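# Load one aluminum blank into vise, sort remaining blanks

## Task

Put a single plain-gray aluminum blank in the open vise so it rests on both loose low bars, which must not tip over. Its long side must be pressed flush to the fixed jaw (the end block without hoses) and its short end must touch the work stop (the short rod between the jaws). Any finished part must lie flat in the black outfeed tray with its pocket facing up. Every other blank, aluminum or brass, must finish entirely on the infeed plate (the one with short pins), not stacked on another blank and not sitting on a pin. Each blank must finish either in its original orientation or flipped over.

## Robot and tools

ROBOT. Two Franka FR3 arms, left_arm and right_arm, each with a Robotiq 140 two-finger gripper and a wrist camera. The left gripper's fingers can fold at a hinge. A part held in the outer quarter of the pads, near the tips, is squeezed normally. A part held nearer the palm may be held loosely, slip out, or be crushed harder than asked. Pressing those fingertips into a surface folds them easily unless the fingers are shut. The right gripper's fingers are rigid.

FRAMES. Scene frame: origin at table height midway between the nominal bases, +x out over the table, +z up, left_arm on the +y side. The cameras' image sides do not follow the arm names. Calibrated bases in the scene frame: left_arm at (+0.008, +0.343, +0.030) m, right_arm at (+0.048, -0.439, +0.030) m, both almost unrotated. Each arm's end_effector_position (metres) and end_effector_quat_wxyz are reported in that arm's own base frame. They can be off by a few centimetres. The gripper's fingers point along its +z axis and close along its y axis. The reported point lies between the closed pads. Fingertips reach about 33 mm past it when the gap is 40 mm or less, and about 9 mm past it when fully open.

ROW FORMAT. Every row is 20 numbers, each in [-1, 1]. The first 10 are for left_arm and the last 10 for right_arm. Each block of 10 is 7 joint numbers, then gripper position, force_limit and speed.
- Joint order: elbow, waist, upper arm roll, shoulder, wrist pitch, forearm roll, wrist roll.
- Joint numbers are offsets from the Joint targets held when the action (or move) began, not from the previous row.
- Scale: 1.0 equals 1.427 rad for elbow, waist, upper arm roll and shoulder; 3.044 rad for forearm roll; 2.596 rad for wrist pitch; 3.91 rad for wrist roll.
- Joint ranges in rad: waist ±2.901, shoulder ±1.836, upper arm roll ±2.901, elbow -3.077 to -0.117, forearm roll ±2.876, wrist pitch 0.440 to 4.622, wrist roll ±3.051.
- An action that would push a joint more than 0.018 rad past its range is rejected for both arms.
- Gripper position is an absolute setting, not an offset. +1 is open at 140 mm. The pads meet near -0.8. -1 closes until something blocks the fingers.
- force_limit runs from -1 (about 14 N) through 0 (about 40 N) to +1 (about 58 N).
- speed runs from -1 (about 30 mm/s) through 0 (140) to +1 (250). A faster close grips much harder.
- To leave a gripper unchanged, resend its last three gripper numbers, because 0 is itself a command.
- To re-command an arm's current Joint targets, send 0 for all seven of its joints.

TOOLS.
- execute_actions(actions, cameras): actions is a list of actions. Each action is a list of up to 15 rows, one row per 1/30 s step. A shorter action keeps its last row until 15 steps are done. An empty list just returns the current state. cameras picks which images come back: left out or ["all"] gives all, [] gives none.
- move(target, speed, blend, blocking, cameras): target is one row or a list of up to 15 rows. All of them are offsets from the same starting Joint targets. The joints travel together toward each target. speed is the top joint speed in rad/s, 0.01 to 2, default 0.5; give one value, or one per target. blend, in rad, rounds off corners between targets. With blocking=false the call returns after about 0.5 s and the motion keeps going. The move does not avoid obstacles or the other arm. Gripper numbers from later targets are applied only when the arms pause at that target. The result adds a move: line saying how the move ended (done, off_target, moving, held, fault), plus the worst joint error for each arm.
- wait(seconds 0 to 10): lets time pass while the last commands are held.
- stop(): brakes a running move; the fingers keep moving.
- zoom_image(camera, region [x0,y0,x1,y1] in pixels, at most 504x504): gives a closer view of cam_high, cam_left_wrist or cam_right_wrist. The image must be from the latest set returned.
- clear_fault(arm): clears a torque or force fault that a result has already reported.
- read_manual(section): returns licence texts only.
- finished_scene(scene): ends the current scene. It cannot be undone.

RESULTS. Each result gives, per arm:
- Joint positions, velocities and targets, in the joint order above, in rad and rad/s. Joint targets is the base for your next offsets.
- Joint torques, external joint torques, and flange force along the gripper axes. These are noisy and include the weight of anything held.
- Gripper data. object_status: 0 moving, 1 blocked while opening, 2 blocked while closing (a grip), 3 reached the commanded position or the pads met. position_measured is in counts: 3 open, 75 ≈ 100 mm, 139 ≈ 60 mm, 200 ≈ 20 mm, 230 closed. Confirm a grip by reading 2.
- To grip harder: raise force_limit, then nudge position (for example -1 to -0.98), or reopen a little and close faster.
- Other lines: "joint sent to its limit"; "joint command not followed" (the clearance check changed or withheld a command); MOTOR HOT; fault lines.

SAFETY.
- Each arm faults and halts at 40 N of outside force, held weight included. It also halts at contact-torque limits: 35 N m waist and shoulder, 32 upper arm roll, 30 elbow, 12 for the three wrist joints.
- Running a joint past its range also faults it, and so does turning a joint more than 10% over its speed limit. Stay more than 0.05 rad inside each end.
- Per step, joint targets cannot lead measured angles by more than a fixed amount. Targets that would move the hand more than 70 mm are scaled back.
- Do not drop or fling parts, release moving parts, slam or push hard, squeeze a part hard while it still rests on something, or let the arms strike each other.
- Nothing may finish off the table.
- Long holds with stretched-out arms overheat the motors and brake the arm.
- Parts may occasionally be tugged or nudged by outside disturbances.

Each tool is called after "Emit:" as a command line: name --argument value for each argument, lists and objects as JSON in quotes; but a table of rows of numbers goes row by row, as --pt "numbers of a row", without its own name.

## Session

Scene 1 done. Starting scene 2 with a state check.

Emit:
execute_actions --actions '[]'

Emit:
zoom_image --camera "cam_high" --region '[180, 120, 700, 360]'

Scene clock: 0.00 s.
left_arm: end_effector_position=(+0.2746, -0.1132, +0.3643) position_measured=3 object_status=3 end_effector_quat_wxyz=(+0.076, +0.784, -0.513, -0.341) | right_arm: end_effector_position=(+0.4580, +0.4983, +0.1243) position_measured=3 object_status=3 end_effector_quat_wxyz=(-0.143, +0.984, -0.098, +0.047)
Joint names: [elbow, waist, upper arm roll, shoulder, wrist pitch, forearm roll, wrist roll]
Joint positions: left_arm=[-1.879 -0.387 0.01 -0.113 1.052 -0.013 -0.793] | right_arm=[-2.044 0.792 0.011 0.291 2.612 0.198 -0.727]
Joint velocities: within noise
Joint torques (N m): no reading
External joint torques (N m): no reading
Flange force (N): no reading
Joint targets: left_arm=[-1.879 -0.387 0.010 -0.113 1.052 -0.013 -0.793] | right_arm=[-2.044 0.792 0.011 0.291 2.612 0.198 -0.727]
Tool commands: left_gripper/position=+1.0 left_gripper/force_limit=+1.0 left_gripper/speed=+1.0 right_gripper/position=+1.0 right_gripper/force_limit=+1.0 right_gripper/speed=+1.0
camera_calibration:
cam_left_wrist: T_world_to_cam=[[-0.751828, -0.46231, 0.470132, -0.0102087], [-0.0192608, 0.728107, 0.685192, -0.153849], [-0.659078, 0.506092, -0.556316, 0.583856], [0, 0, 0, 1]] pos_world=[0.374168, -0.188186, 0.435024]
cam_right_wrist: T_world_to_cam=[[-0.162425, -0.941056, -0.2967, 0.589701], [-0.96075, 0.0822969, 0.264928, 0.370218], [-0.224895, 0.328085, -0.917487, 0.189101], [0, 0, 0, 1]] pos_world=[0.493997, 0.462433, 0.25038]

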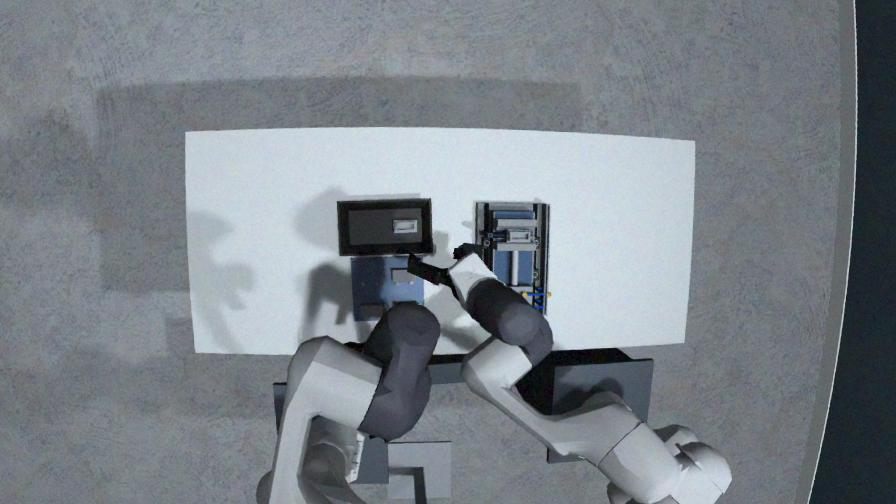

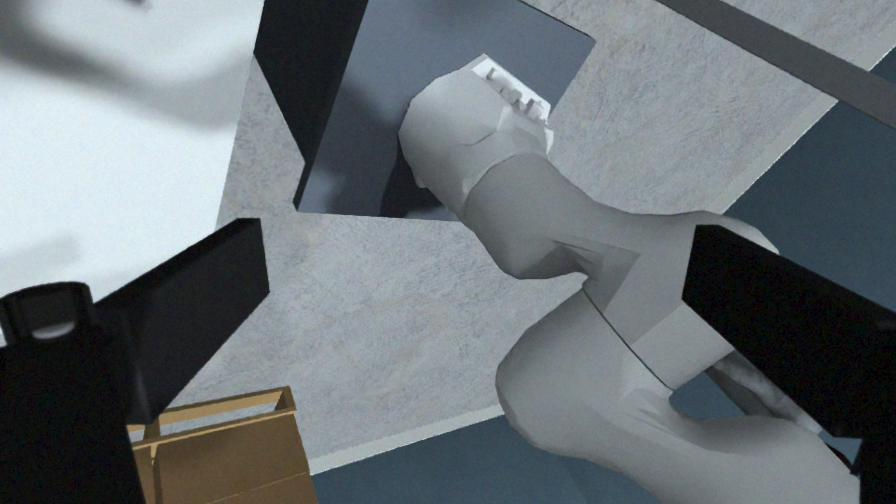

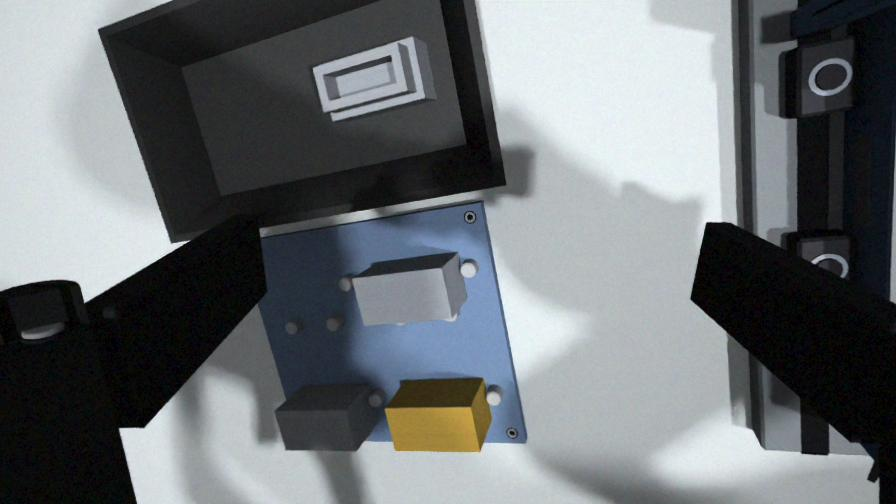

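Region (180, 120, 700, 360) is 520x240 pixels. A region can be at most 504 by 504 pixels.

Emit:
zoom_image --camera "cam_high" --region '[320, 185, 570, 330]'

Emit:
zoom_image --camera "cam_high" --region '[460, 190, 570, 330]'

Emit:
zoom_image --camera "cam_right_wrist" --region '[90, 0, 540, 460]'

Scaled by 2.016 from the camera's 896x504 image, which has a finer 1280x720 frame.

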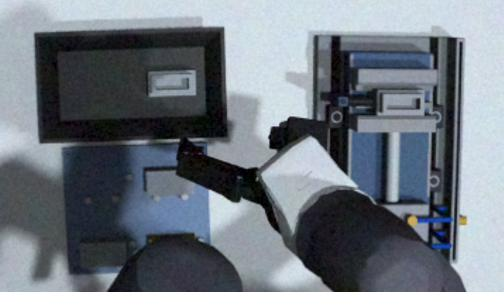

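Scaled by 3.600 from the camera's 896x504 image, which has a finer 1280x720 frame.

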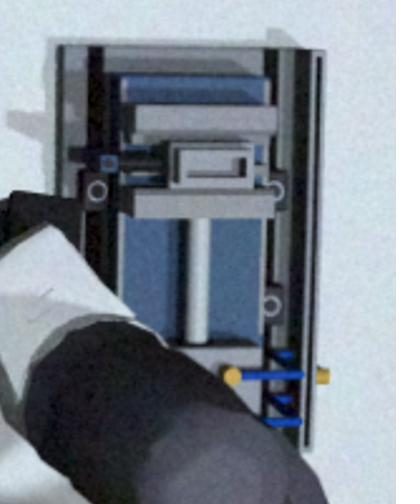

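Scaled by 1.096 from the camera's 896x504 image, which has a finer 1280x720 frame.

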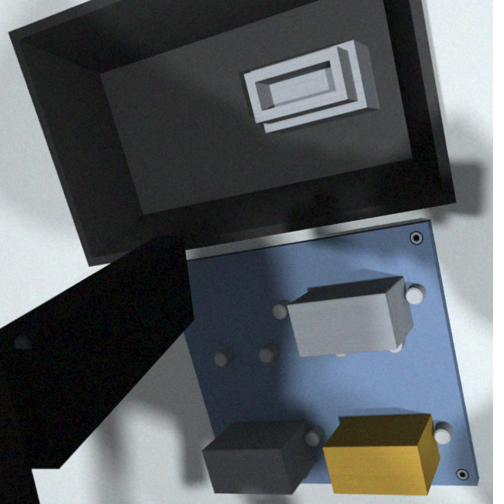

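Emit:
move --pt "0 0 0 0 0 0 -0.375192 0.12 -0.05 -1 -0.043 -0.555 -0.0077 -0.448690 -0.329715 -0.065046 0.178261 -0.15 -0.05 -1" --pt "0.623798 -0.211633 -0.007008 0.558728 0.239270 0.004271 -0.375192 0.12 -0.05 -1 -0.043 -0.555 -0.0077 -0.448690 -0.329715 -0.065046 0.178261 -0.15 -0.05 -1" --speed '[1.2, 0.8]' --blend 0.1 --cameras '["cam_left_wrist", "cam_high"]'

Scene clock: 65.33 s.
left_arm: end_effector_position=(+0.5695, -0.4734, +0.2488) position_measured=114 object_status=3 end_effector_quat_wxyz=(+0.000, +1.000, -0.003, -0.004) | right_arm: end_effector_position=(+0.4518, +0.0005, +0.3505) position_measured=148 object_status=3 end_effector_quat_wxyz=(-0.003, +0.719, -0.695, +0.001)
Joint names: [elbow, waist, upper arm roll, shoulder, wrist pitch, forearm roll, wrist roll]
Joint positions: left_arm=[-0.991 -0.69 -0.002 0.684 1.67 -0.004 -2.256] | right_arm=[-2.104 0.002 -0.002 -0.348 1.761 0.003 -0.034]
Joint velocities: left_arm=[0.001 0 0 0 0.005 0 -0.002] | right_arm=[within noise]
Joint torques (N m): left_arm=[25.11 0.81 1.52 -52.24 2.95 1.32 -0.17] | right_arm=[26 -0.79 0.73 -19.91 2.33 0.41 0.2]
External joint torques (N m): left_arm=[0.64 0.57 0.75 0.14 0.37 0.39 -0.17] | right_arm=[1.06 -0.88 0.9 0.61 -0.29 -0.34 0.2]
Flange force (N): left_arm=[0.0 0.0 0.0] | right_arm=[-0.6 -4.8 -3.5]
Joint targets: left_arm=[-0.990 -0.689 0.000 0.684 1.674 0.000 -2.260] | right_arm=[-2.106 0.000 0.000 -0.349 1.756 0.001 -0.030]
move: done
camera_calibration:
cam_left_wrist: T_world_to_cam=[[-0.00680942, -0.999975, 0.00171135, -0.462918], [-0.938442, 0.00698146, 0.345368, 0.459921], [-0.345371, 0.000745747, -0.938466, 0.573411], [0, 0, 0, 1]] pos_world=[0.626496, -0.466545, 0.380077]
Images, in order (width x height): cam_high 896x504, cam_left_wrist 896x504.

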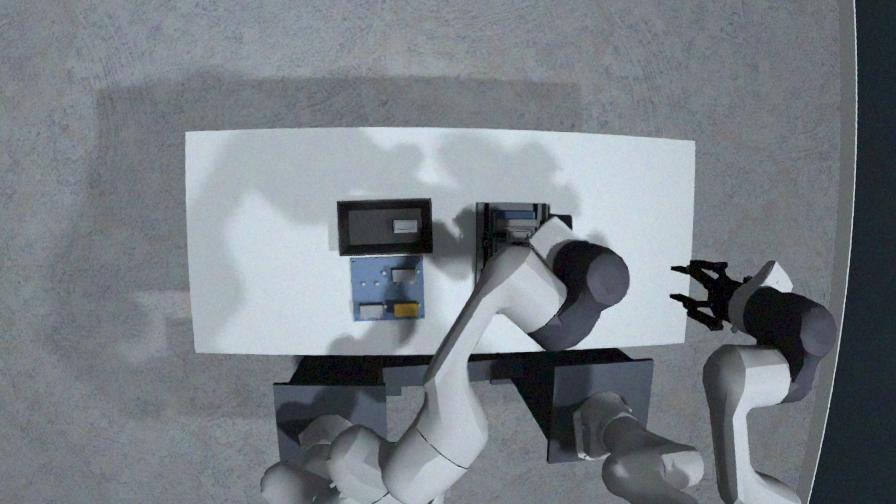

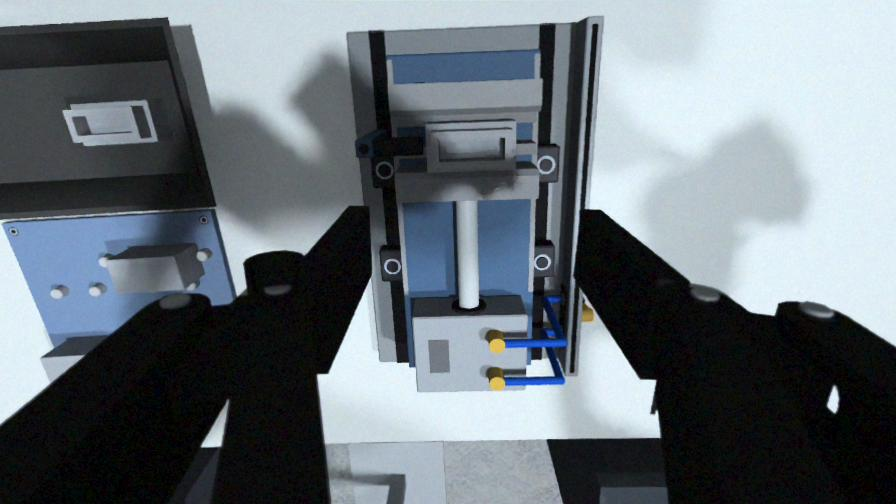

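Emit:
zoom_image --camera "cam_left_wrist" --region '[350, 70, 570, 210]'

Scaled by 2.291 from the camera's 896x504 image, which has a finer 1280x720 frame.

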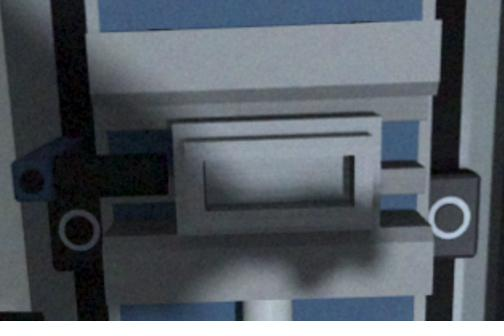

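Emit:
move --target '[-0.065676,0.005564,0,0.056345,0.067074,0,-0.005386,0.12,-0.05,-1,0,0,0,0,0,0,0,-0.15,-0.05,-1]' --speed 0.3 --cameras '["cam_left_wrist"]'

Emit:
zoom_image --camera "cam_left_wrist" --region '[360, 120, 600, 290]'

Scene clock: 86.23 s.
left_arm: end_effector_position=(+0.5857, -0.4790, +0.1579) position_measured=114 object_status=3 end_effector_quat_wxyz=(+0.000, +1.000, +0.012, -0.004) | right_arm: end_effector_position=(+0.4516, +0.0005, +0.3504) position_measured=148 object_status=3 end_effector_quat_wxyz=(-0.003, +0.719, -0.696, +0.000)
Joint names: [elbow, waist, upper arm roll, shoulder, wrist pitch, forearm roll, wrist roll]
Joint positions: left_arm=[-1.084 -0.682 -0.002 0.766 1.844 -0.004 -2.277] | right_arm=[-2.104 0.001 -0.002 -0.348 1.76 0.003 -0.034]
Joint velocities: left_arm=[-0.001 0 0 -0.001 0.004 -0.001 -0.002] | right_arm=[within noise]
Joint torques (N m): left_arm=[24.92 0.92 1.49 -54.5 2.93 1.23 -0.2] | right_arm=[26.22 -0.69 0.73 -19.89 2.36 0.45 0.12]
External joint torques (N m): left_arm=[0.26 0.75 0.71 -0.32 0.36 0.33 -0.2] | right_arm=[1.43 -0.71 0.97 0.42 -0.23 -0.29 0.12]
Flange force (N): left_arm=[-0.1 -1.0 0.2] | right_arm=[-0.6 -5.3 -4.3]
Joint targets: left_arm=[-1.083 -0.681 0.000 0.764 1.848 0.000 -2.281] | right_arm=[-2.106 0.000 0.000 -0.349 1.756 0.001 -0.030]
move: done
camera_calibration:
cam_left_wrist: T_world_to_cam=[[0.0224642, -0.999747, 0.000932588, -0.485176], [-0.938149, -0.0207577, 0.345609, 0.493074], [-0.345503, -0.00863874, -0.938378, 0.489311], [0, 0, 0, 1]] pos_world=[0.642535, -0.470591, 0.2892]
Images, in order (width x height): cam_left_wrist 896x504.

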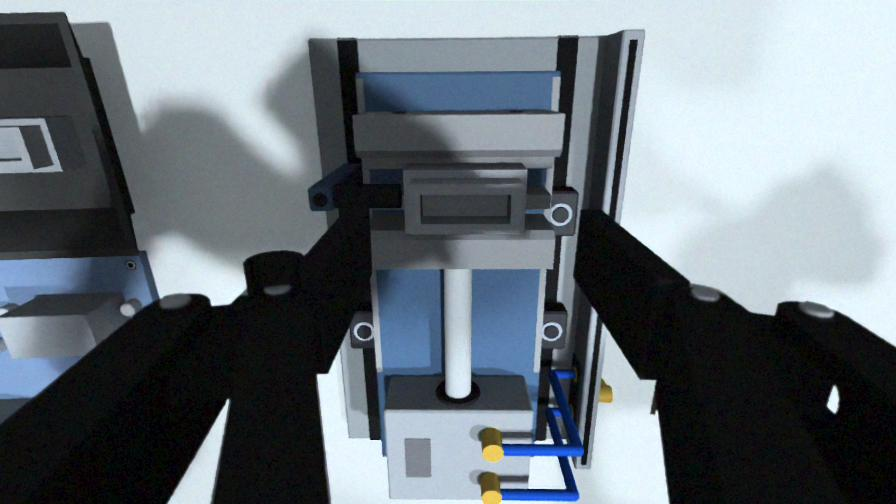

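Scaled by 2.100 from the camera's 896x504 image, which has a finer 1280x720 frame.

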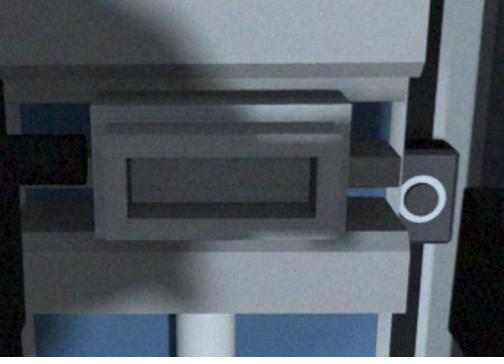

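Emit:
zoom_image --camera "cam_left_wrist" --region '[340, 100, 420, 180]'

Emit:
zoom_image --camera "cam_left_wrist" --region '[500, 100, 580, 180]'

Scaled by 6.300 from the camera's 896x504 image, which has a finer 1280x720 frame.

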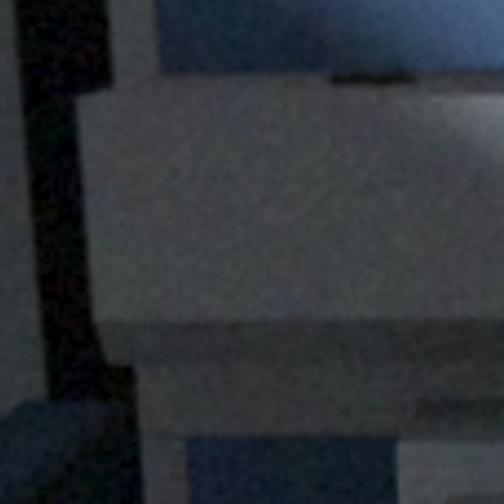

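Scaled by 6.300 from the camera's 896x504 image, which has a finer 1280x720 frame.

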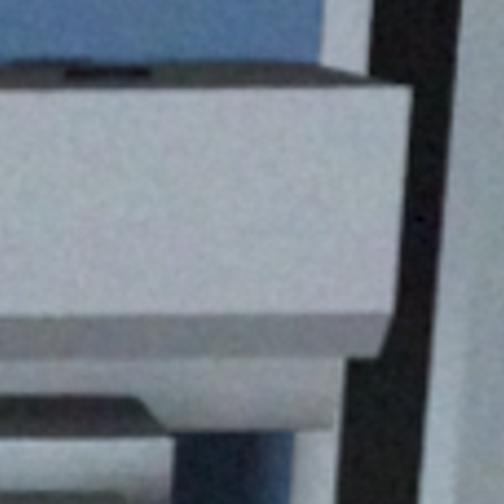

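Emit:
move --target '[-0.046797,0.001639,0,0.008645,0.030476,0,0.00111,0.12,-0.05,-1,0,0,0,0,0,0,0,-0.15,-0.05,-1]' --speed 0.2 --cameras '["cam_left_wrist"]'

Emit:
zoom_image --camera "cam_left_wrist" --region '[340, 130, 620, 290]'

Scene clock: 131.00 s.
left_arm: end_effector_position=(+0.5864, -0.4773, +0.1253) position_measured=114 object_status=3 end_effector_quat_wxyz=(+0.001, +1.000, +0.013, -0.003) | right_arm: end_effector_position=(+0.4516, +0.0005, +0.3503) position_measured=148 object_status=3 end_effector_quat_wxyz=(-0.003, +0.718, -0.696, +0.000)
Joint names: [elbow, waist, upper arm roll, shoulder, wrist pitch, forearm roll, wrist roll]
Joint positions: left_arm=[-1.149 -0.68 -0.002 0.777 1.923 -0.004 -2.278] | right_arm=[-2.105 0.001 -0.002 -0.348 1.76 0.003 -0.034]
Joint velocities: left_arm=[0 0.001 0 -0.001 0.004 0 0] | right_arm=[within noise]
Joint torques (N m): left_arm=[24.54 0.94 1.54 -54.36 2.97 1.19 0.02] | right_arm=[26.21 -0.68 0.6 -19.94 2.37 0.48 0.09]
External joint torques (N m): left_arm=[-0.19 1.17 0.99 0.18 0.38 0.33 0.02] | right_arm=[1.28 -0.74 0.8 0.53 -0.24 -0.27 0.09]
Flange force (N): left_arm=[-0.5 -2.5 1.2] | right_arm=[-0.4 -5.2 -4.0]
Joint targets: left_arm=[-1.150 -0.678 0.000 0.776 1.927 0.000 -2.277] | right_arm=[-2.106 0.000 0.000 -0.349 1.756 0.001 -0.030]
move: done
camera_calibration:
cam_left_wrist: T_world_to_cam=[[0.0260025, -0.999659, 0.00251024, -0.48572], [-0.938799, -0.0235565, 0.343659, 0.504325], [-0.343483, -0.0112926, -0.939091, 0.456592], [0, 0, 0, 1]] pos_world=[0.642922, -0.468518, 0.256685]
Images, in order (width x height): cam_left_wrist 896x504.

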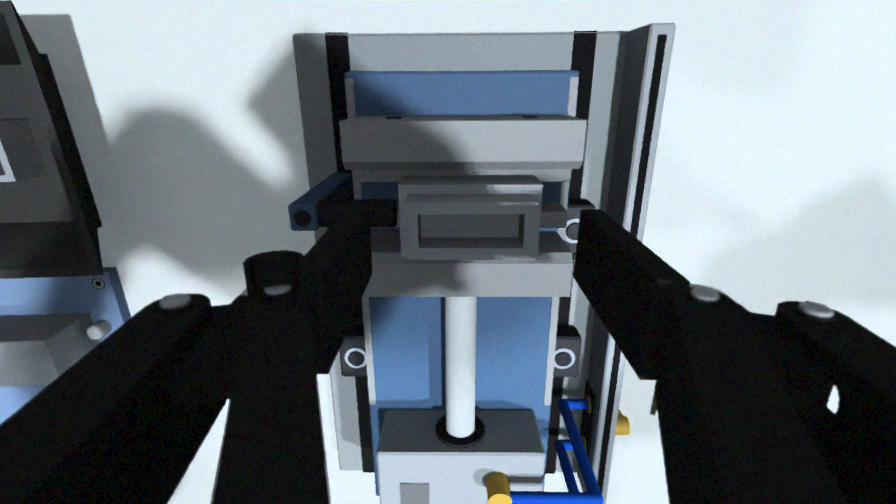

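Scaled by 1.800 from the camera's 896x504 image, which has a finer 1280x720 frame.

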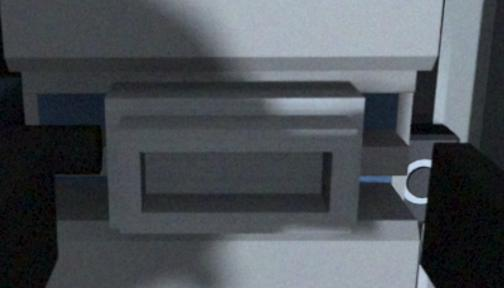

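Emit:
move --target '[-0.020933,0.001097,0,0.010511,0.017284,0,0.0004,0.12,-0.05,-1,0,0,0,0,0,0,0,-0.15,-0.05,-1]' --speed 0.1 --cameras '["cam_left_wrist"]'

Emit:
zoom_image --camera "cam_left_wrist" --region '[340, 150, 620, 310]'

Scene clock: 144.33 s.
left_arm: end_effector_position=(+0.5870, -0.4762, +0.1044) position_measured=114 object_status=3 end_effector_quat_wxyz=(+0.001, +1.000, +0.014, -0.002) | right_arm: end_effector_position=(+0.4515, +0.0005, +0.3503) position_measured=148 object_status=3 end_effector_quat_wxyz=(-0.003, +0.718, -0.696, +0.000)
Joint names: [elbow, waist, upper arm roll, shoulder, wrist pitch, forearm roll, wrist roll]
Joint positions: left_arm=[-1.179 -0.679 -0.002 0.791 1.968 -0.004 -2.278] | right_arm=[-2.105 0.001 -0.002 -0.348 1.76 0.003 -0.034]
Joint velocities: left_arm=[-0.001 -0.001 0 0.001 0.004 0.001 -0.001] | right_arm=[within noise]
Joint torques (N m): left_arm=[24.52 0.99 1.5 -54.51 2.93 1.16 0.08] | right_arm=[26.31 -0.71 0.67 -19.88 2.38 0.49 0.02]
External joint torques (N m): left_arm=[0.02 1.03 0.83 0.01 0.36 0.3 0.08] | right_arm=[1.46 -0.73 0.92 0.5 -0.22 -0.26 0.02]
Flange force (N): left_arm=[0.2 -1.8 0.7] | right_arm=[-0.4 -5.6 -4.4]
Joint targets: left_arm=[-1.180 -0.677 0.000 0.791 1.972 0.000 -2.275] | right_arm=[-2.106 0.000 0.000 -0.349 1.756 0.001 -0.030]
move: done
camera_calibration:
cam_left_wrist: T_world_to_cam=[[0.0276993, -0.999611, 0.00310557, -0.485657], [-0.939046, -0.0249558, 0.342885, 0.511635], [-0.342674, -0.012414, -0.939372, 0.436229], [0, 0, 0, 1]] pos_world=[0.643385, -0.467285, 0.235857]
Images, in order (width x height): cam_left_wrist 896x504.

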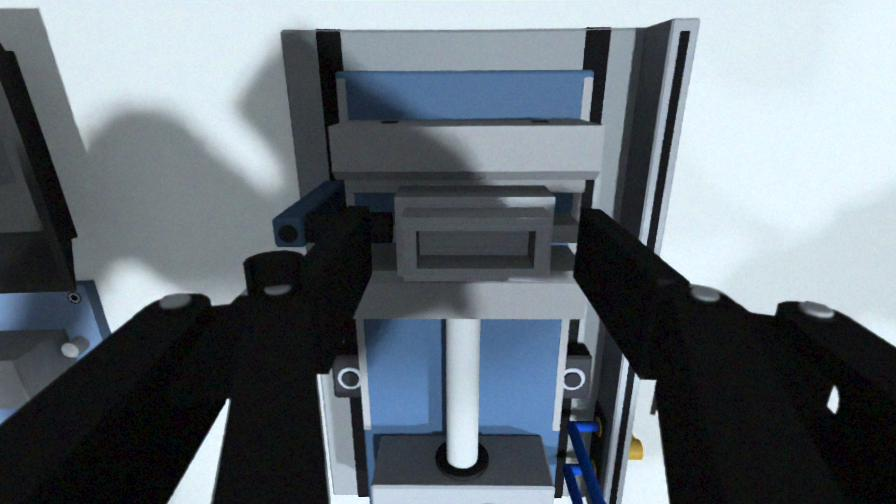

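Scaled by 1.800 from the camera's 896x504 image, which has a finer 1280x720 frame.

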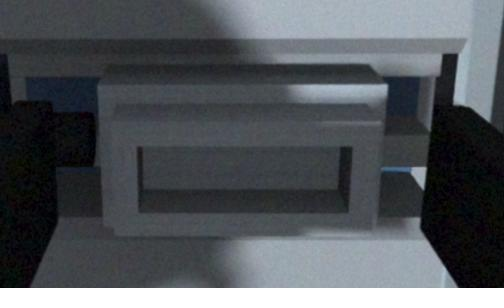

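Emit:
execute_actions --actions '[[[0,0,0,0,0,0,0,-1,-0.05,-1,0,0,0,0,0,0,0,-0.15,-0.05,-1]],[[0,0,0,0,0,0,0,-1,-0.05,-1,0,0,0,0,0,0,0,-0.15,-0.05,-1]],[[0,0,0,0,0,0,0,-1,-0.05,-1,0,0,0,0,0,0,0,-0.15,-0.05,-1]]]' --cameras '["cam_left_wrist"]'

Scene clock: 150.63 s.
left_arm: end_effector_position=(+0.5873, -0.4764, +0.1046) position_measured=153 object_status=2 end_effector_quat_wxyz=(+0.001, +1.000, +0.014, -0.002) | right_arm: end_effector_position=(+0.4515, +0.0005, +0.3503) position_measured=148 object_status=3 end_effector_quat_wxyz=(-0.002, +0.718, -0.696, +0.000)
Joint names: [elbow, waist, upper arm roll, shoulder, wrist pitch, forearm roll, wrist roll]
Joint positions: left_arm=[-1.179 -0.679 -0.002 0.791 1.969 -0.003 -2.278] | right_arm=[-2.105 0.001 -0.002 -0.348 1.76 0.002 -0.033]
Joint velocities: within noise
Joint torques (N m): left_arm=[23.99 0.96 1.46 -53.1 2.94 1.14 0.05] | right_arm=[26.29 -0.68 0.6 -19.9 2.37 0.48 0.1]
External joint torques (N m): left_arm=[-0.5 1.06 0.81 1.38 0.36 0.29 0.05] | right_arm=[1.54 -0.63 0.93 0.34 -0.21 -0.26 0.1]
External joint torques at the end of the 1st action: left_arm=[0.06 0.96 0.81 0.05 0.31 0.3 0.05] | right_arm=[1.46 -0.69 0.94 0.46 -0.21 -0.24 0]
External joint torques at the end of the 2nd action: left_arm=[-0.64 1.04 0.85 1.47 0.34 0.31 0.09] | right_arm=[1.49 -0.72 0.97 0.34 -0.2 -0.23 0.14]
Flange force (N): left_arm=[1.8 -0.3 2.4] | right_arm=[-0.6 -5.4 -4.6]
Flange force at the end of the 1st action (N): left_arm=[0.6 -1.2 0.6] | right_arm=[-0.4 -5.5 -4.4]
Flange force at the end of the 2nd action (N): left_arm=[1.4 -0.8 2.6] | right_arm=[-0.7 -5.2 -4.4]
Joint targets: left_arm=[-1.180 -0.677 0.000 0.791 1.972 0.000 -2.275] | right_arm=[-2.106 0.000 0.000 -0.349 1.756 0.001 -0.030]
Step readings (joint positions of left_arm | right_arm; steps 1 to 15: 1st action; 16 to 30: 2nd action; 31 to 45: 3rd action):
0: [-1.179 -0.679 -0.002 0.791 1.969 -0.003 -2.278] | [-2.105 0.001 -0.002 -0.348 1.760 0.002 -0.034]
1: [-1.179 -0.679 -0.002 0.791 1.969 -0.003 -2.278] | [-2.105 0.001 -0.002 -0.348 1.760 0.002 -0.034]
2: [-1.179 -0.679 -0.002 0.791 1.969 -0.003 -2.278] | [-2.105 0.001 -0.002 -0.348 1.760 0.002 -0.034]
4: [-1.179 -0.679 -0.002 0.791 1.969 -0.003 -2.278] | [-2.105 0.001 -0.002 -0.348 1.760 0.002 -0.034]
8: [-1.179 -0.679 -0.002 0.791 1.969 -0.003 -2.278] | [-2.105 0.001 -0.002 -0.348 1.760 0.002 -0.034]
15: [-1.179 -0.679 -0.002 0.791 1.969 -0.003 -2.278] | [-2.105 0.001 -0.002 -0.348 1.760 0.002 -0.034]
16: [-1.179 -0.679 -0.002 0.791 1.969 -0.003 -2.278] | [-2.105 0.001 -0.002 -0.348 1.760 0.002 -0.034]
17: [-1.179 -0.679 -0.002 0.791 1.969 -0.003 -2.278] | [-2.105 0.001 -0.002 -0.348 1.760 0.002 -0.034]
19: [-1.179 -0.679 -0.002 0.791 1.969 -0.003 -2.278] | [-2.105 0.001 -0.002 -0.348 1.760 0.002 -0.034]
23: [-1.179 -0.679 -0.002 0.791 1.969 -0.003 -2.278] | [-2.105 0.001 -0.002 -0.348 1.760 0.002 -0.034]
30: [-1.179 -0.679 -0.002 0.791 1.969 -0.003 -2.278] | [-2.105 0.001 -0.002 -0.348 1.760 0.002 -0.034]
31: [-1.179 -0.679 -0.002 0.791 1.969 -0.003 -2.278] | [-2.105 0.001 -0.002 -0.348 1.760 0.002 -0.033]
32: [-1.179 -0.679 -0.002 0.791 1.969 -0.003 -2.278] | [-2.105 0.001 -0.002 -0.348 1.760 0.002 -0.033]
34: [-1.179 -0.679 -0.002 0.791 1.969 -0.003 -2.278] | [-2.105 0.001 -0.002 -0.348 1.760 0.002 -0.033]
38: [-1.179 -0.679 -0.002 0.791 1.969 -0.003 -2.278] | [-2.105 0.001 -0.002 -0.348 1.760 0.002 -0.033]
45: [-1.179 -0.679 -0.002 0.791 1.969 -0.003 -2.278] | [-2.105 0.001 -0.002 -0.348 1.760 0.002 -0.033]
camera_calibration:
cam_left_wrist: T_world_to_cam=[[0.0277776, -0.999607, 0.00384096, -0.48595], [-0.939369, -0.0247895, 0.342011, 0.512253], [-0.341782, -0.0131083, -0.939688, 0.435657], [0, 0, 0, 1]] pos_world=[0.643592, -0.46735, 0.236052]
Images, in order (width x height): cam_left_wrist 896x504.

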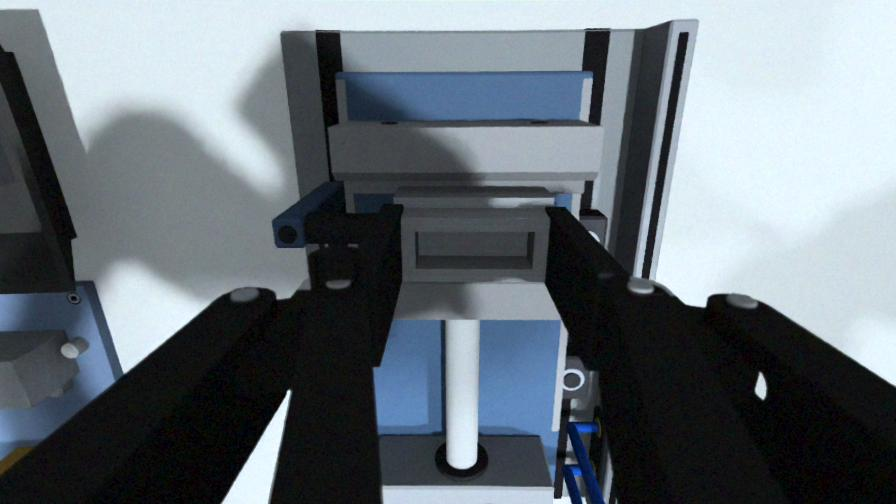

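Emit:
move --pt "0.016091 -0.000942 0 -0.013742 -0.016399 0 -0.000344 -1 -0.05 -1 0 0 0 0 0 0 0 -0.15 -0.05 -1" --pt "0.064738 0 0 -0.026199 -0.049987 0 0 -1 -0.05 -1 0 0 0 0 0 0 0 -0.15 -0.05 -1" --speed '[0.05, 0.2]' --blend 0.01 --cameras '["cam_left_wrist"]'

Emit:
zoom_image --camera "cam_left_wrist" --region '[280, 100, 640, 300]'

Scene clock: 175.33 s.
left_arm: end_effector_position=(+0.5874, -0.4765, +0.1631) position_measured=153 object_status=2 end_effector_quat_wxyz=(+0.001, +1.000, +0.014, -0.002) | right_arm: end_effector_position=(+0.4515, +0.0005, +0.3502) position_measured=148 object_status=3 end_effector_quat_wxyz=(-0.002, +0.718, -0.696, +0.000)
Joint names: [elbow, waist, upper arm roll, shoulder, wrist pitch, forearm roll, wrist roll]
Joint positions: left_arm=[-1.09 -0.679 -0.002 0.756 1.844 -0.003 -2.278] | right_arm=[-2.105 0.001 -0.002 -0.348 1.76 0.002 -0.033]
Joint velocities: left_arm=[0 -0.001 0.001 0 -0.004 -0.001 -0.001] | right_arm=[within noise]
Joint torques (N m): left_arm=[25.74 0.92 1.49 -55 2.73 1.16 0.11] | right_arm=[26.3 -0.68 0.5 -19.87 2.4 0.5 0.12]
External joint torques (N m): left_arm=[0.95 1.05 0.89 -0.81 0.13 0.28 0.11] | right_arm=[1.48 -0.65 0.81 0.47 -0.19 -0.24 0.12]
Flange force (N): left_arm=[3.8 1.3 -1.9] | right_arm=[-0.5 -5.6 -4.4]
Joint targets: left_arm=[-1.088 -0.677 0.000 0.754 1.842 0.000 -2.275] | right_arm=[-2.106 0.000 0.000 -0.349 1.756 0.001 -0.030]
move: done; blend cut to 0 rad at target 1
camera_calibration:
cam_left_wrist: T_world_to_cam=[[0.0273164, -0.99962, 0.00380038, -0.486002], [-0.939328, -0.024368, 0.342154, 0.492447], [-0.341931, -0.0129162, -0.939636, 0.490914], [0, 0, 0, 1]] pos_world=[0.643703, -0.467477, 0.294635]
Images, in order (width x height): cam_left_wrist 896x504.

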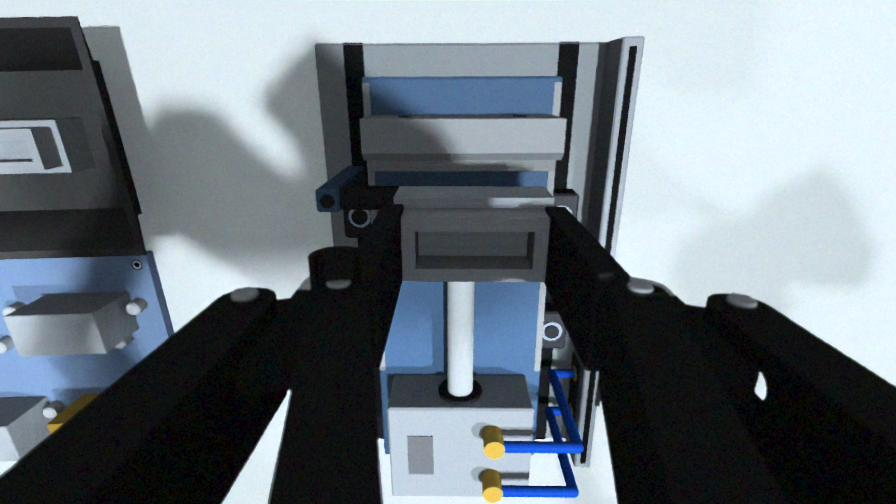

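Scaled by 1.400 from the camera's 896x504 image, which has a finer 1280x720 frame.

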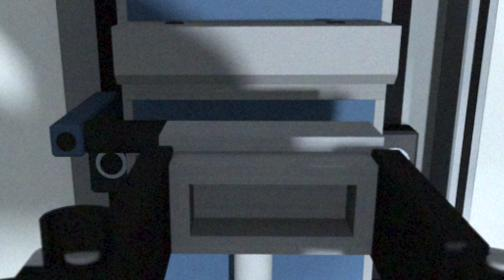

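Emit:
move --target '[-0.59054, 0.348497, 0, -0.376138, 0.117855, 0, 0.121817, -1, -0.05, -1, 0, 0, 0, 0, 0, 0, 0, -0.15, -0.05, -1]' --speed 0.6 --cameras '["cam_left_wrist", "cam_high"]'

Scene clock: 207.70 s.
left_arm: end_effector_position=(+0.5923, -0.1076, +0.1625) position_measured=153 object_status=2 end_effector_quat_wxyz=(+0.001, +1.000, +0.028, -0.004) | right_arm: end_effector_position=(+0.4514, +0.0005, +0.3502) position_measured=148 object_status=3 end_effector_quat_wxyz=(-0.002, +0.718, -0.696, +0.000)
Joint names: [elbow, waist, upper arm roll, shoulder, wrist pitch, forearm roll, wrist roll]
Joint positions: left_arm=[-1.93 -0.18 0.001 0.221 2.144 -0.003 -1.804] | right_arm=[-2.105 0.001 -0.002 -0.348 1.76 0.002 -0.033]
Joint velocities: left_arm=[0 0.001 0 0 0 -0.001 0.005] | right_arm=[within noise]
Joint torques (N m): left_arm=[24.15 0.58 0.61 -40.12 3.06 1.01 -0.03] | right_arm=[26.29 -0.69 0.61 -19.84 2.42 0.52 0.09]
External joint torques (N m): left_arm=[0.39 0.59 0.39 -1.13 0.44 0.26 -0.03] | right_arm=[1.48 -0.69 0.88 0.48 -0.17 -0.22 0.09]
Flange force (N): left_arm=[-2.0 -1.3 -0.7] | right_arm=[-0.5 -5.6 -4.3]
Joint targets: left_arm=[-1.930 -0.180 0.000 0.217 2.148 0.000 -1.799] | right_arm=[-2.106 0.000 0.000 -0.349 1.756 0.001 -0.030]
move: done
camera_calibration:
cam_left_wrist: T_world_to_cam=[[0.0557271, -0.998444, 0.00185327, -0.133749], [-0.937005, -0.0516567, 0.345476, 0.50135], [-0.344843, -0.0209889, -0.938426, 0.497376], [0, 0, 0, 1]] pos_world=[0.648737, -0.0972036, 0.293794]
Images, in order (width x height): cam_high 896x504, cam_left_wrist 896x504.

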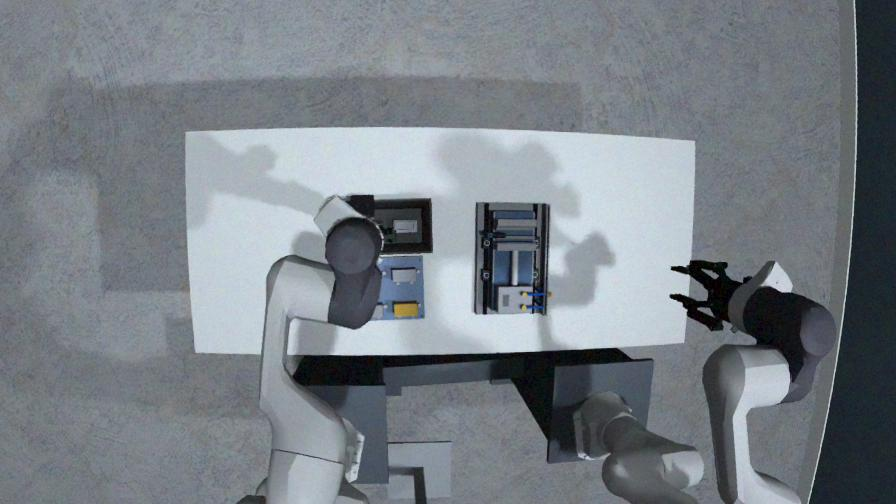

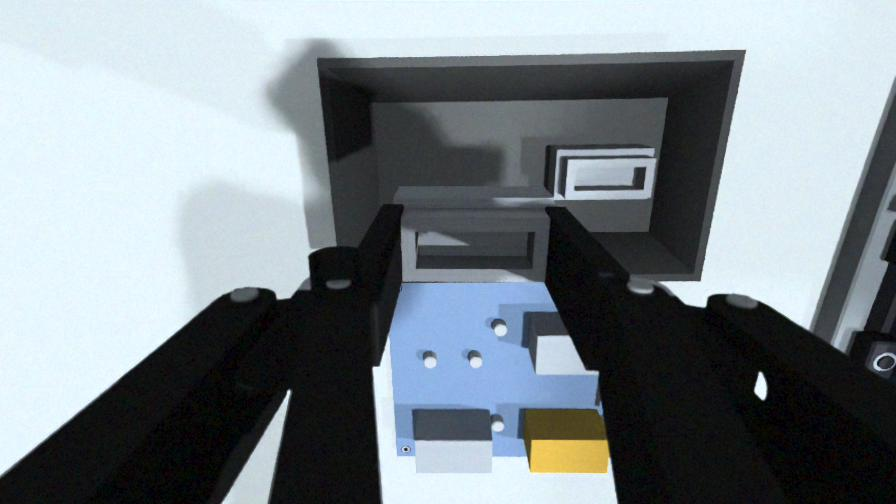

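Emit:
move --pt "-0.028634 0 0 0.034308 0.034599 0 0 -1 -0.05 -1 0.138092 0.184289 0 0.20208 0.035229 0 0.067402 -0.15 -0.05 -1" --pt "-0.048439 0 0 0.075402 0.068074 0 0 -1 -0.05 -1 0.241662 0.322505 0 0.353641 0.061651 0 0.117953 -0.15 -0.05 -1" --pt "-0.059312 0 0 0.12146 0.099369 0 0 -1 -0.05 -1 0.345231 0.460722 0 0.505201 0.088073 -0.000329 0.168504 -0.15 -0.05 -1" --speed 0.5 --blend 0.03 --cameras '["cam_left_wrist", "cam_right_wrist"]'

Scene clock: 247.27 s.
left_arm: end_effector_position=(+0.5923, -0.1074, +0.0450) position_measured=153 object_status=2 end_effector_quat_wxyz=(+0.000, +1.000, +0.027, -0.002) | right_arm: end_effector_position=(+0.5228, +0.4063, +0.1979) position_measured=148 object_status=3 end_effector_quat_wxyz=(+0.004, +0.720, -0.694, -0.002)
Joint names: [elbow, waist, upper arm roll, shoulder, wrist pitch, forearm roll, wrist roll]
Joint positions: left_arm=[-2.015 -0.18 0.001 0.392 2.402 -0.003 -1.802] | right_arm=[-1.615 0.659 0.001 0.373 1.98 0.002 0.623]
Joint velocities: left_arm=[within noise] | right_arm=[0 -0.001 -0.001 0 0 -0.001 0.006]
Joint torques (N m): left_arm=[21.92 0.57 0.78 -42.36 3.09 0.85 0.12] | right_arm=[26.37 -0.48 0.82 -44.26 2.7 0.34 0.18]
External joint torques (N m): left_arm=[0.55 0.49 0.31 -0.55 0.47 0.25 0.12] | right_arm=[1.72 -0.46 0.51 0.43 0.19 -0.35 0.18]
Flange force (N): left_arm=[0.4 -0.8 -0.2] | right_arm=[-5.7 -7.7 -2.1]
Joint targets: left_arm=[-2.015 -0.180 0.000 0.391 2.406 0.000 -1.799] | right_arm=[-1.613 0.657 0.000 0.372 1.985 0.000 0.628]
move: done
camera_calibration:
cam_left_wrist: T_world_to_cam=[[0.0541788, -0.99853, 0.00168421, -0.132414], [-0.937883, -0.0503092, 0.343283, 0.542744], [-0.342694, -0.0201783, -0.93923, 0.385998], [0, 0, 0, 1]] pos_world=[0.648484, -0.0971258, 0.176449]
cam_right_wrist: T_world_to_cam=[[-0.998592, -0.0530516, -0.0000959762, 0.553107], [-0.0498402, 0.937521, 0.34434, -0.418908], [-0.0181778, 0.34386, -0.938845, 0.191145], [0, 0, 0, 1]] pos_world=[0.534924, 0.356351, 0.323755]
Images, in order (width x height): cam_left_wrist 896x504, cam_right_wrist 896x504.

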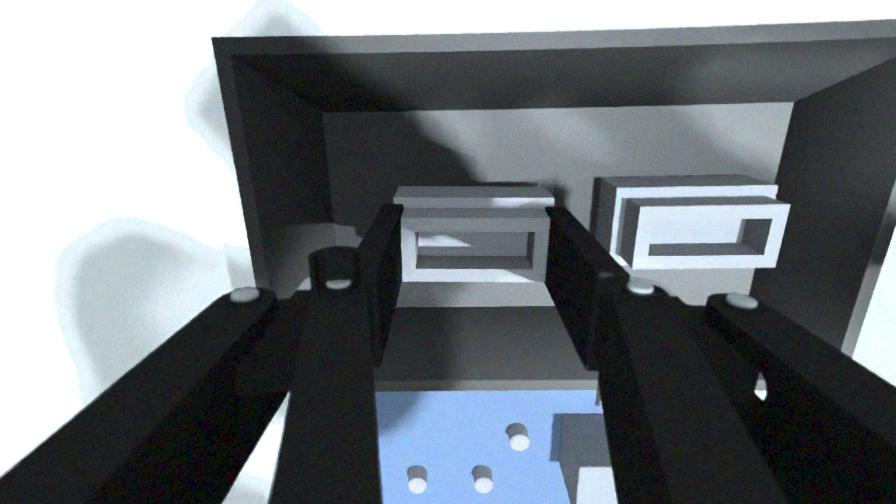

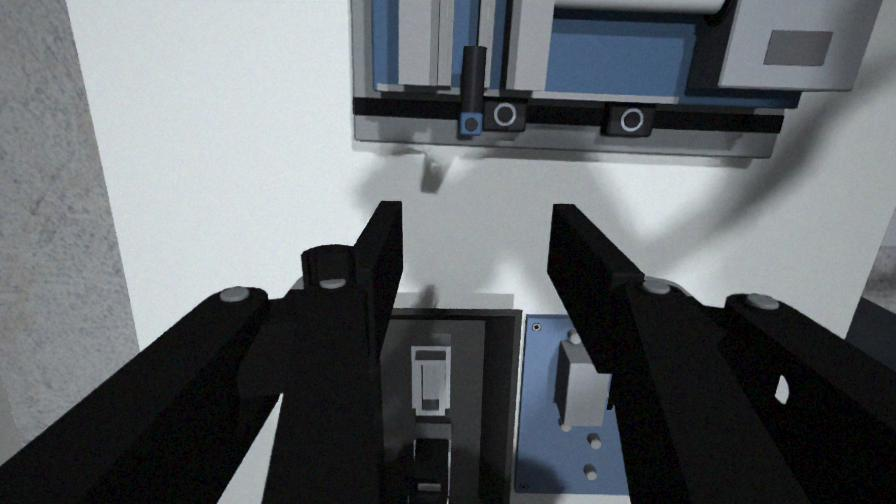

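Emit:
move --target '[-0.001265, 0, 0, 0.010771, 0.006616, 0, 0, -1, -0.05, -1, 0, 0, 0, 0, 0, 0, 0, -0.15, -0.05, -1]' --speed 0.03 --cameras '[]'

Emit:
move --target '[-0.000149, 0, 0, 0.001267, 0.000778, 0, 0, -1, -0.05, -1, 0, 0, 0, 0, 0, 0, 0, -0.15, -0.05, -1]' --speed 0.03 --cameras '[]'

Scene clock: 253.97 s.
left_arm: end_effector_position=(+0.5928, -0.1075, +0.0374) position_measured=153 object_status=2 end_effector_quat_wxyz=(+0.001, +1.000, +0.027, -0.002) | right_arm: end_effector_position=(+0.5231, +0.4064, +0.1981) position_measured=148 object_status=3 end_effector_quat_wxyz=(+0.003, +0.719, -0.695, -0.002)
Joint names: [elbow, waist, upper arm roll, shoulder, wrist pitch, forearm roll, wrist roll]
Joint positions: left_arm=[-2.016 -0.18 0.001 0.406 2.419 -0.003 -1.802] | right_arm=[-1.615 0.659 0.001 0.373 1.981 0.002 0.625]
Joint velocities: left_arm=[-0.001 0 -0.001 -0.001 0.004 -0.001 -0.001] | right_arm=[within noise]
Joint torques (N m): left_arm=[21.47 0.6 0.83 -42.3 3.06 0.84 0.12] | right_arm=[26.2 -0.59 0.91 -44.26 2.66 0.4 0.14]
External joint torques (N m): left_arm=[0.39 0.75 0.56 -0.45 0.46 0.25 0.12] | right_arm=[1.67 -0.67 0.52 0.23 0.17 -0.3 0.14]
Flange force (N): left_arm=[0.1 -1.4 0.0] | right_arm=[-4.9 -7.2 -2.1]
Joint targets: left_arm=[-2.016 -0.180 0.000 0.406 2.423 0.000 -1.799] | right_arm=[-1.613 0.657 0.000 0.372 1.985 0.000 0.628]
move: done
No camera images: "cameras" was empty.

Scene clock: 254.67 s.
left_arm: end_effector_position=(+0.5931, -0.1075, +0.0368) position_measured=153 object_status=2 end_effector_quat_wxyz=(+0.001, +1.000, +0.027, -0.002) | right_arm: end_effector_position=(+0.5231, +0.4064, +0.1981) position_measured=148 object_status=3 end_effector_quat_wxyz=(+0.003, +0.719, -0.695, -0.001)
Joint names: [elbow, waist, upper arm roll, shoulder, wrist pitch, forearm roll, wrist roll]
Joint positions: left_arm=[-2.017 -0.18 0.001 0.407 2.421 -0.003 -1.802] | right_arm=[-1.615 0.659 0.001 0.373 1.981 0.002 0.625]
Joint velocities: within noise
Joint torques (N m): left_arm=[21.41 0.55 0.81 -42 3.1 0.83 0.11] | right_arm=[26.11 -0.59 0.84 -44.24 2.65 0.38 0.06]
External joint torques (N m): left_arm=[0.21 0.57 0.41 0.06 0.47 0.24 0.1] | right_arm=[1.48 -0.71 0.42 0.41 0.14 -0.31 0.06]
Flange force (N): left_arm=[0.5 -0.9 1.0] | right_arm=[-4.6 -7.1 -1.8]
Joint targets: left_arm=[-2.017 -0.180 0.000 0.408 2.425 0.000 -1.799] | right_arm=[-1.613 0.657 0.000 0.372 1.985 0.000 0.628]
move: done
No camera images: "cameras" was empty.

Emit:
move --target '[-0.000149, 0, 0, 0.001267, 0.000778, 0, 0, -1, -0.05, -1, 0, 0, 0, 0, 0, 0, 0, -0.15, -0.05, -1]' --speed 0.03 --cameras '[]'

Emit:
move --target '[-0.000149, 0, 0, 0.001267, 0.000778, 0, 0, -1, -0.05, -1, 0, 0, 0, 0, 0, 0, 0, -0.15, -0.05, -1]' --speed 0.03 --cameras '[]'

Scene clock: 257.70 s.
left_arm: end_effector_position=(+0.5933, -0.1076, +0.0367) position_measured=153 object_status=2 end_effector_quat_wxyz=(+0.001, +1.000, +0.027, -0.001) | right_arm: end_effector_position=(+0.5231, +0.4064, +0.1981) position_measured=148 object_status=3 end_effector_quat_wxyz=(+0.003, +0.719, -0.695, -0.001)
Joint names: [elbow, waist, upper arm roll, shoulder, wrist pitch, forearm roll, wrist roll]
Joint positions: left_arm=[-2.017 -0.18 0.001 0.407 2.422 -0.003 -1.802] | right_arm=[-1.614 0.659 0.001 0.373 1.981 0.002 0.625]
Joint velocities: within noise
Joint torques (N m): left_arm=[21.33 0.54 0.84 -40.93 3.28 0.83 0.06] | right_arm=[26.15 -0.53 0.89 -44.25 2.63 0.4 0.07]
External joint torques (N m): left_arm=[0.14 0.45 0.33 1.13 0.65 0.25 0.06] | right_arm=[1.51 -0.59 0.51 0.45 0.13 -0.29 0.07]
Flange force (N): left_arm=[2.4 -0.2 3.3] | right_arm=[-4.9 -7.2 -1.8]
Joint targets: left_arm=[-2.017 -0.180 0.000 0.410 2.427 0.000 -1.799] | right_arm=[-1.613 0.657 0.000 0.372 1.985 0.000 0.628]
move: done
No camera images: "cameras" was empty.

Scene clock: 258.40 s.
left_arm: end_effector_position=(+0.5935, -0.1076, +0.0367) position_measured=153 object_status=2 end_effector_quat_wxyz=(+0.001, +1.000, +0.027, -0.001) | right_arm: end_effector_position=(+0.5232, +0.4064, +0.1981) position_measured=148 object_status=3 end_effector_quat_wxyz=(+0.003, +0.719, -0.695, -0.001)
Joint names: [elbow, waist, upper arm roll, shoulder, wrist pitch, forearm roll, wrist roll]
Joint positions: left_arm=[-2.017 -0.18 0.001 0.407 2.423 -0.003 -1.801] | right_arm=[-1.614 0.659 0.001 0.373 1.981 0.002 0.625]
Joint velocities: within noise
Joint torques (N m): left_arm=[21.12 0.48 0.85 -39.85 3.52 0.84 0.07] | right_arm=[26.11 -0.53 0.87 -44.16 2.65 0.39 0.14]
External joint torques (N m): left_arm=[0.05 0.54 0.5 2.07 0.91 0.25 0.07] | right_arm=[1.47 -0.5 0.56 0.49 0.14 -0.3 0.14]
Flange force (N): left_arm=[4.0 -0.1 5.6] | right_arm=[-5.0 -7.0 -1.7]
Joint targets: left_arm=[-2.017 -0.180 0.000 0.411 2.429 0.000 -1.799] | right_arm=[-1.613 0.657 0.000 0.372 1.985 0.000 0.628]
move: done
No camera images: "cameras" was empty.

Emit:
move --pt "0.000298 0 0 -0.002534 -0.001556 0 0 -1 -0.05 -1 -0.090972 -0.052957 0 -0.087584 0.001862 0 -0.019327 -0.15 -0.05 -1" --pt "0.000298 0 0 -0.002534 -0.001556 0 0 0.18 -0.05 -1 -0.090972 -0.052957 0 -0.087584 0.001862 0 -0.019327 -0.15 -0.05 -1" --speed 0.25 --cameras '["cam_left_wrist", "cam_right_wrist"]'

Scene clock: 277.80 s.
left_arm: end_effector_position=(+0.5936, -0.1076, +0.0367) position_measured=107 object_status=0 end_effector_quat_wxyz=(+0.001, +1.000, +0.027, -0.001) | right_arm: end_effector_position=(+0.5250, +0.3458, +0.2194) position_measured=148 object_status=3 end_effector_quat_wxyz=(+0.002, +0.716, -0.698, -0.001)
Joint names: [elbow, waist, upper arm roll, shoulder, wrist pitch, forearm roll, wrist roll]
Joint positions: left_arm=[-2.017 -0.18 0.001 0.408 2.423 -0.003 -1.801] | right_arm=[-1.742 0.583 -0.001 0.248 1.986 0.002 0.556]
Joint velocities: within noise
Joint torques (N m): left_arm=[21.2 0.6 0.82 -41.9 2.88 0.83 0.08] | right_arm=[25.81 -0.29 1 -40.39 2.68 0.41 -0.25]
External joint torques (N m): left_arm=[0.06 0.63 0.44 0.11 0.25 0.24 0.08] | right_arm=[1.35 -0.32 0.77 0.17 0.19 -0.28 -0.25]
Flange force (N): left_arm=[0.4 -1.0 0.7] | right_arm=[-3.1 -5.4 -1.7]
Joint targets: left_arm=[-2.017 -0.180 0.000 0.408 2.425 0.000 -1.799] | right_arm=[-1.743 0.582 0.000 0.247 1.990 0.000 0.553]
move: done
camera_calibration:
cam_left_wrist: T_world_to_cam=[[0.0528076, -0.998602, 0.00241371, -0.131924], [-0.93913, -0.0488407, 0.340071, 0.547768], [-0.339478, -0.0202251, -0.940397, 0.376748], [0, 0, 0, 1]] pos_world=[0.64929, -0.0973662, 0.168331]
cam_right_wrist: T_world_to_cam=[[-0.999102, -0.0422351, -0.00326073, 0.54927], [-0.040758, 0.937476, 0.345655, -0.374527], [-0.0115419, 0.345478, -0.938356, 0.227966], [0, 0, 0, 1]] pos_world=[0.536143, 0.295551, 0.345162]
Images, in order (width x height): cam_left_wrist 896x504, cam_right_wrist 896x504.

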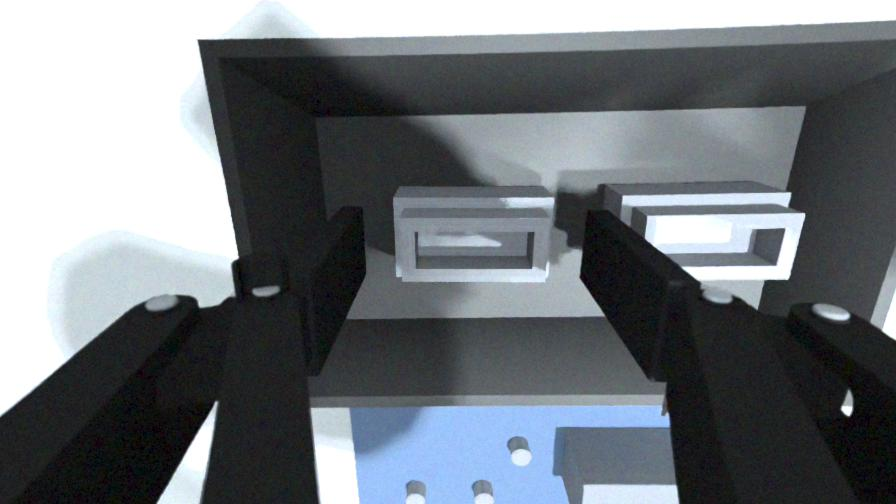

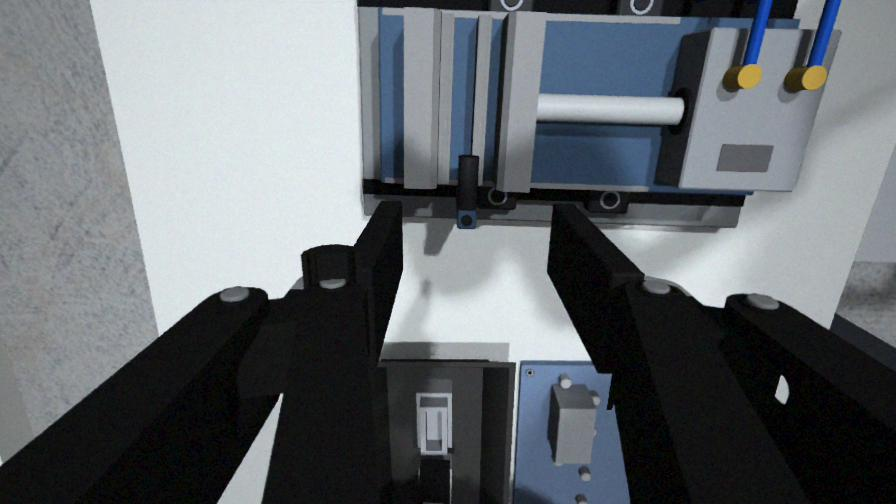

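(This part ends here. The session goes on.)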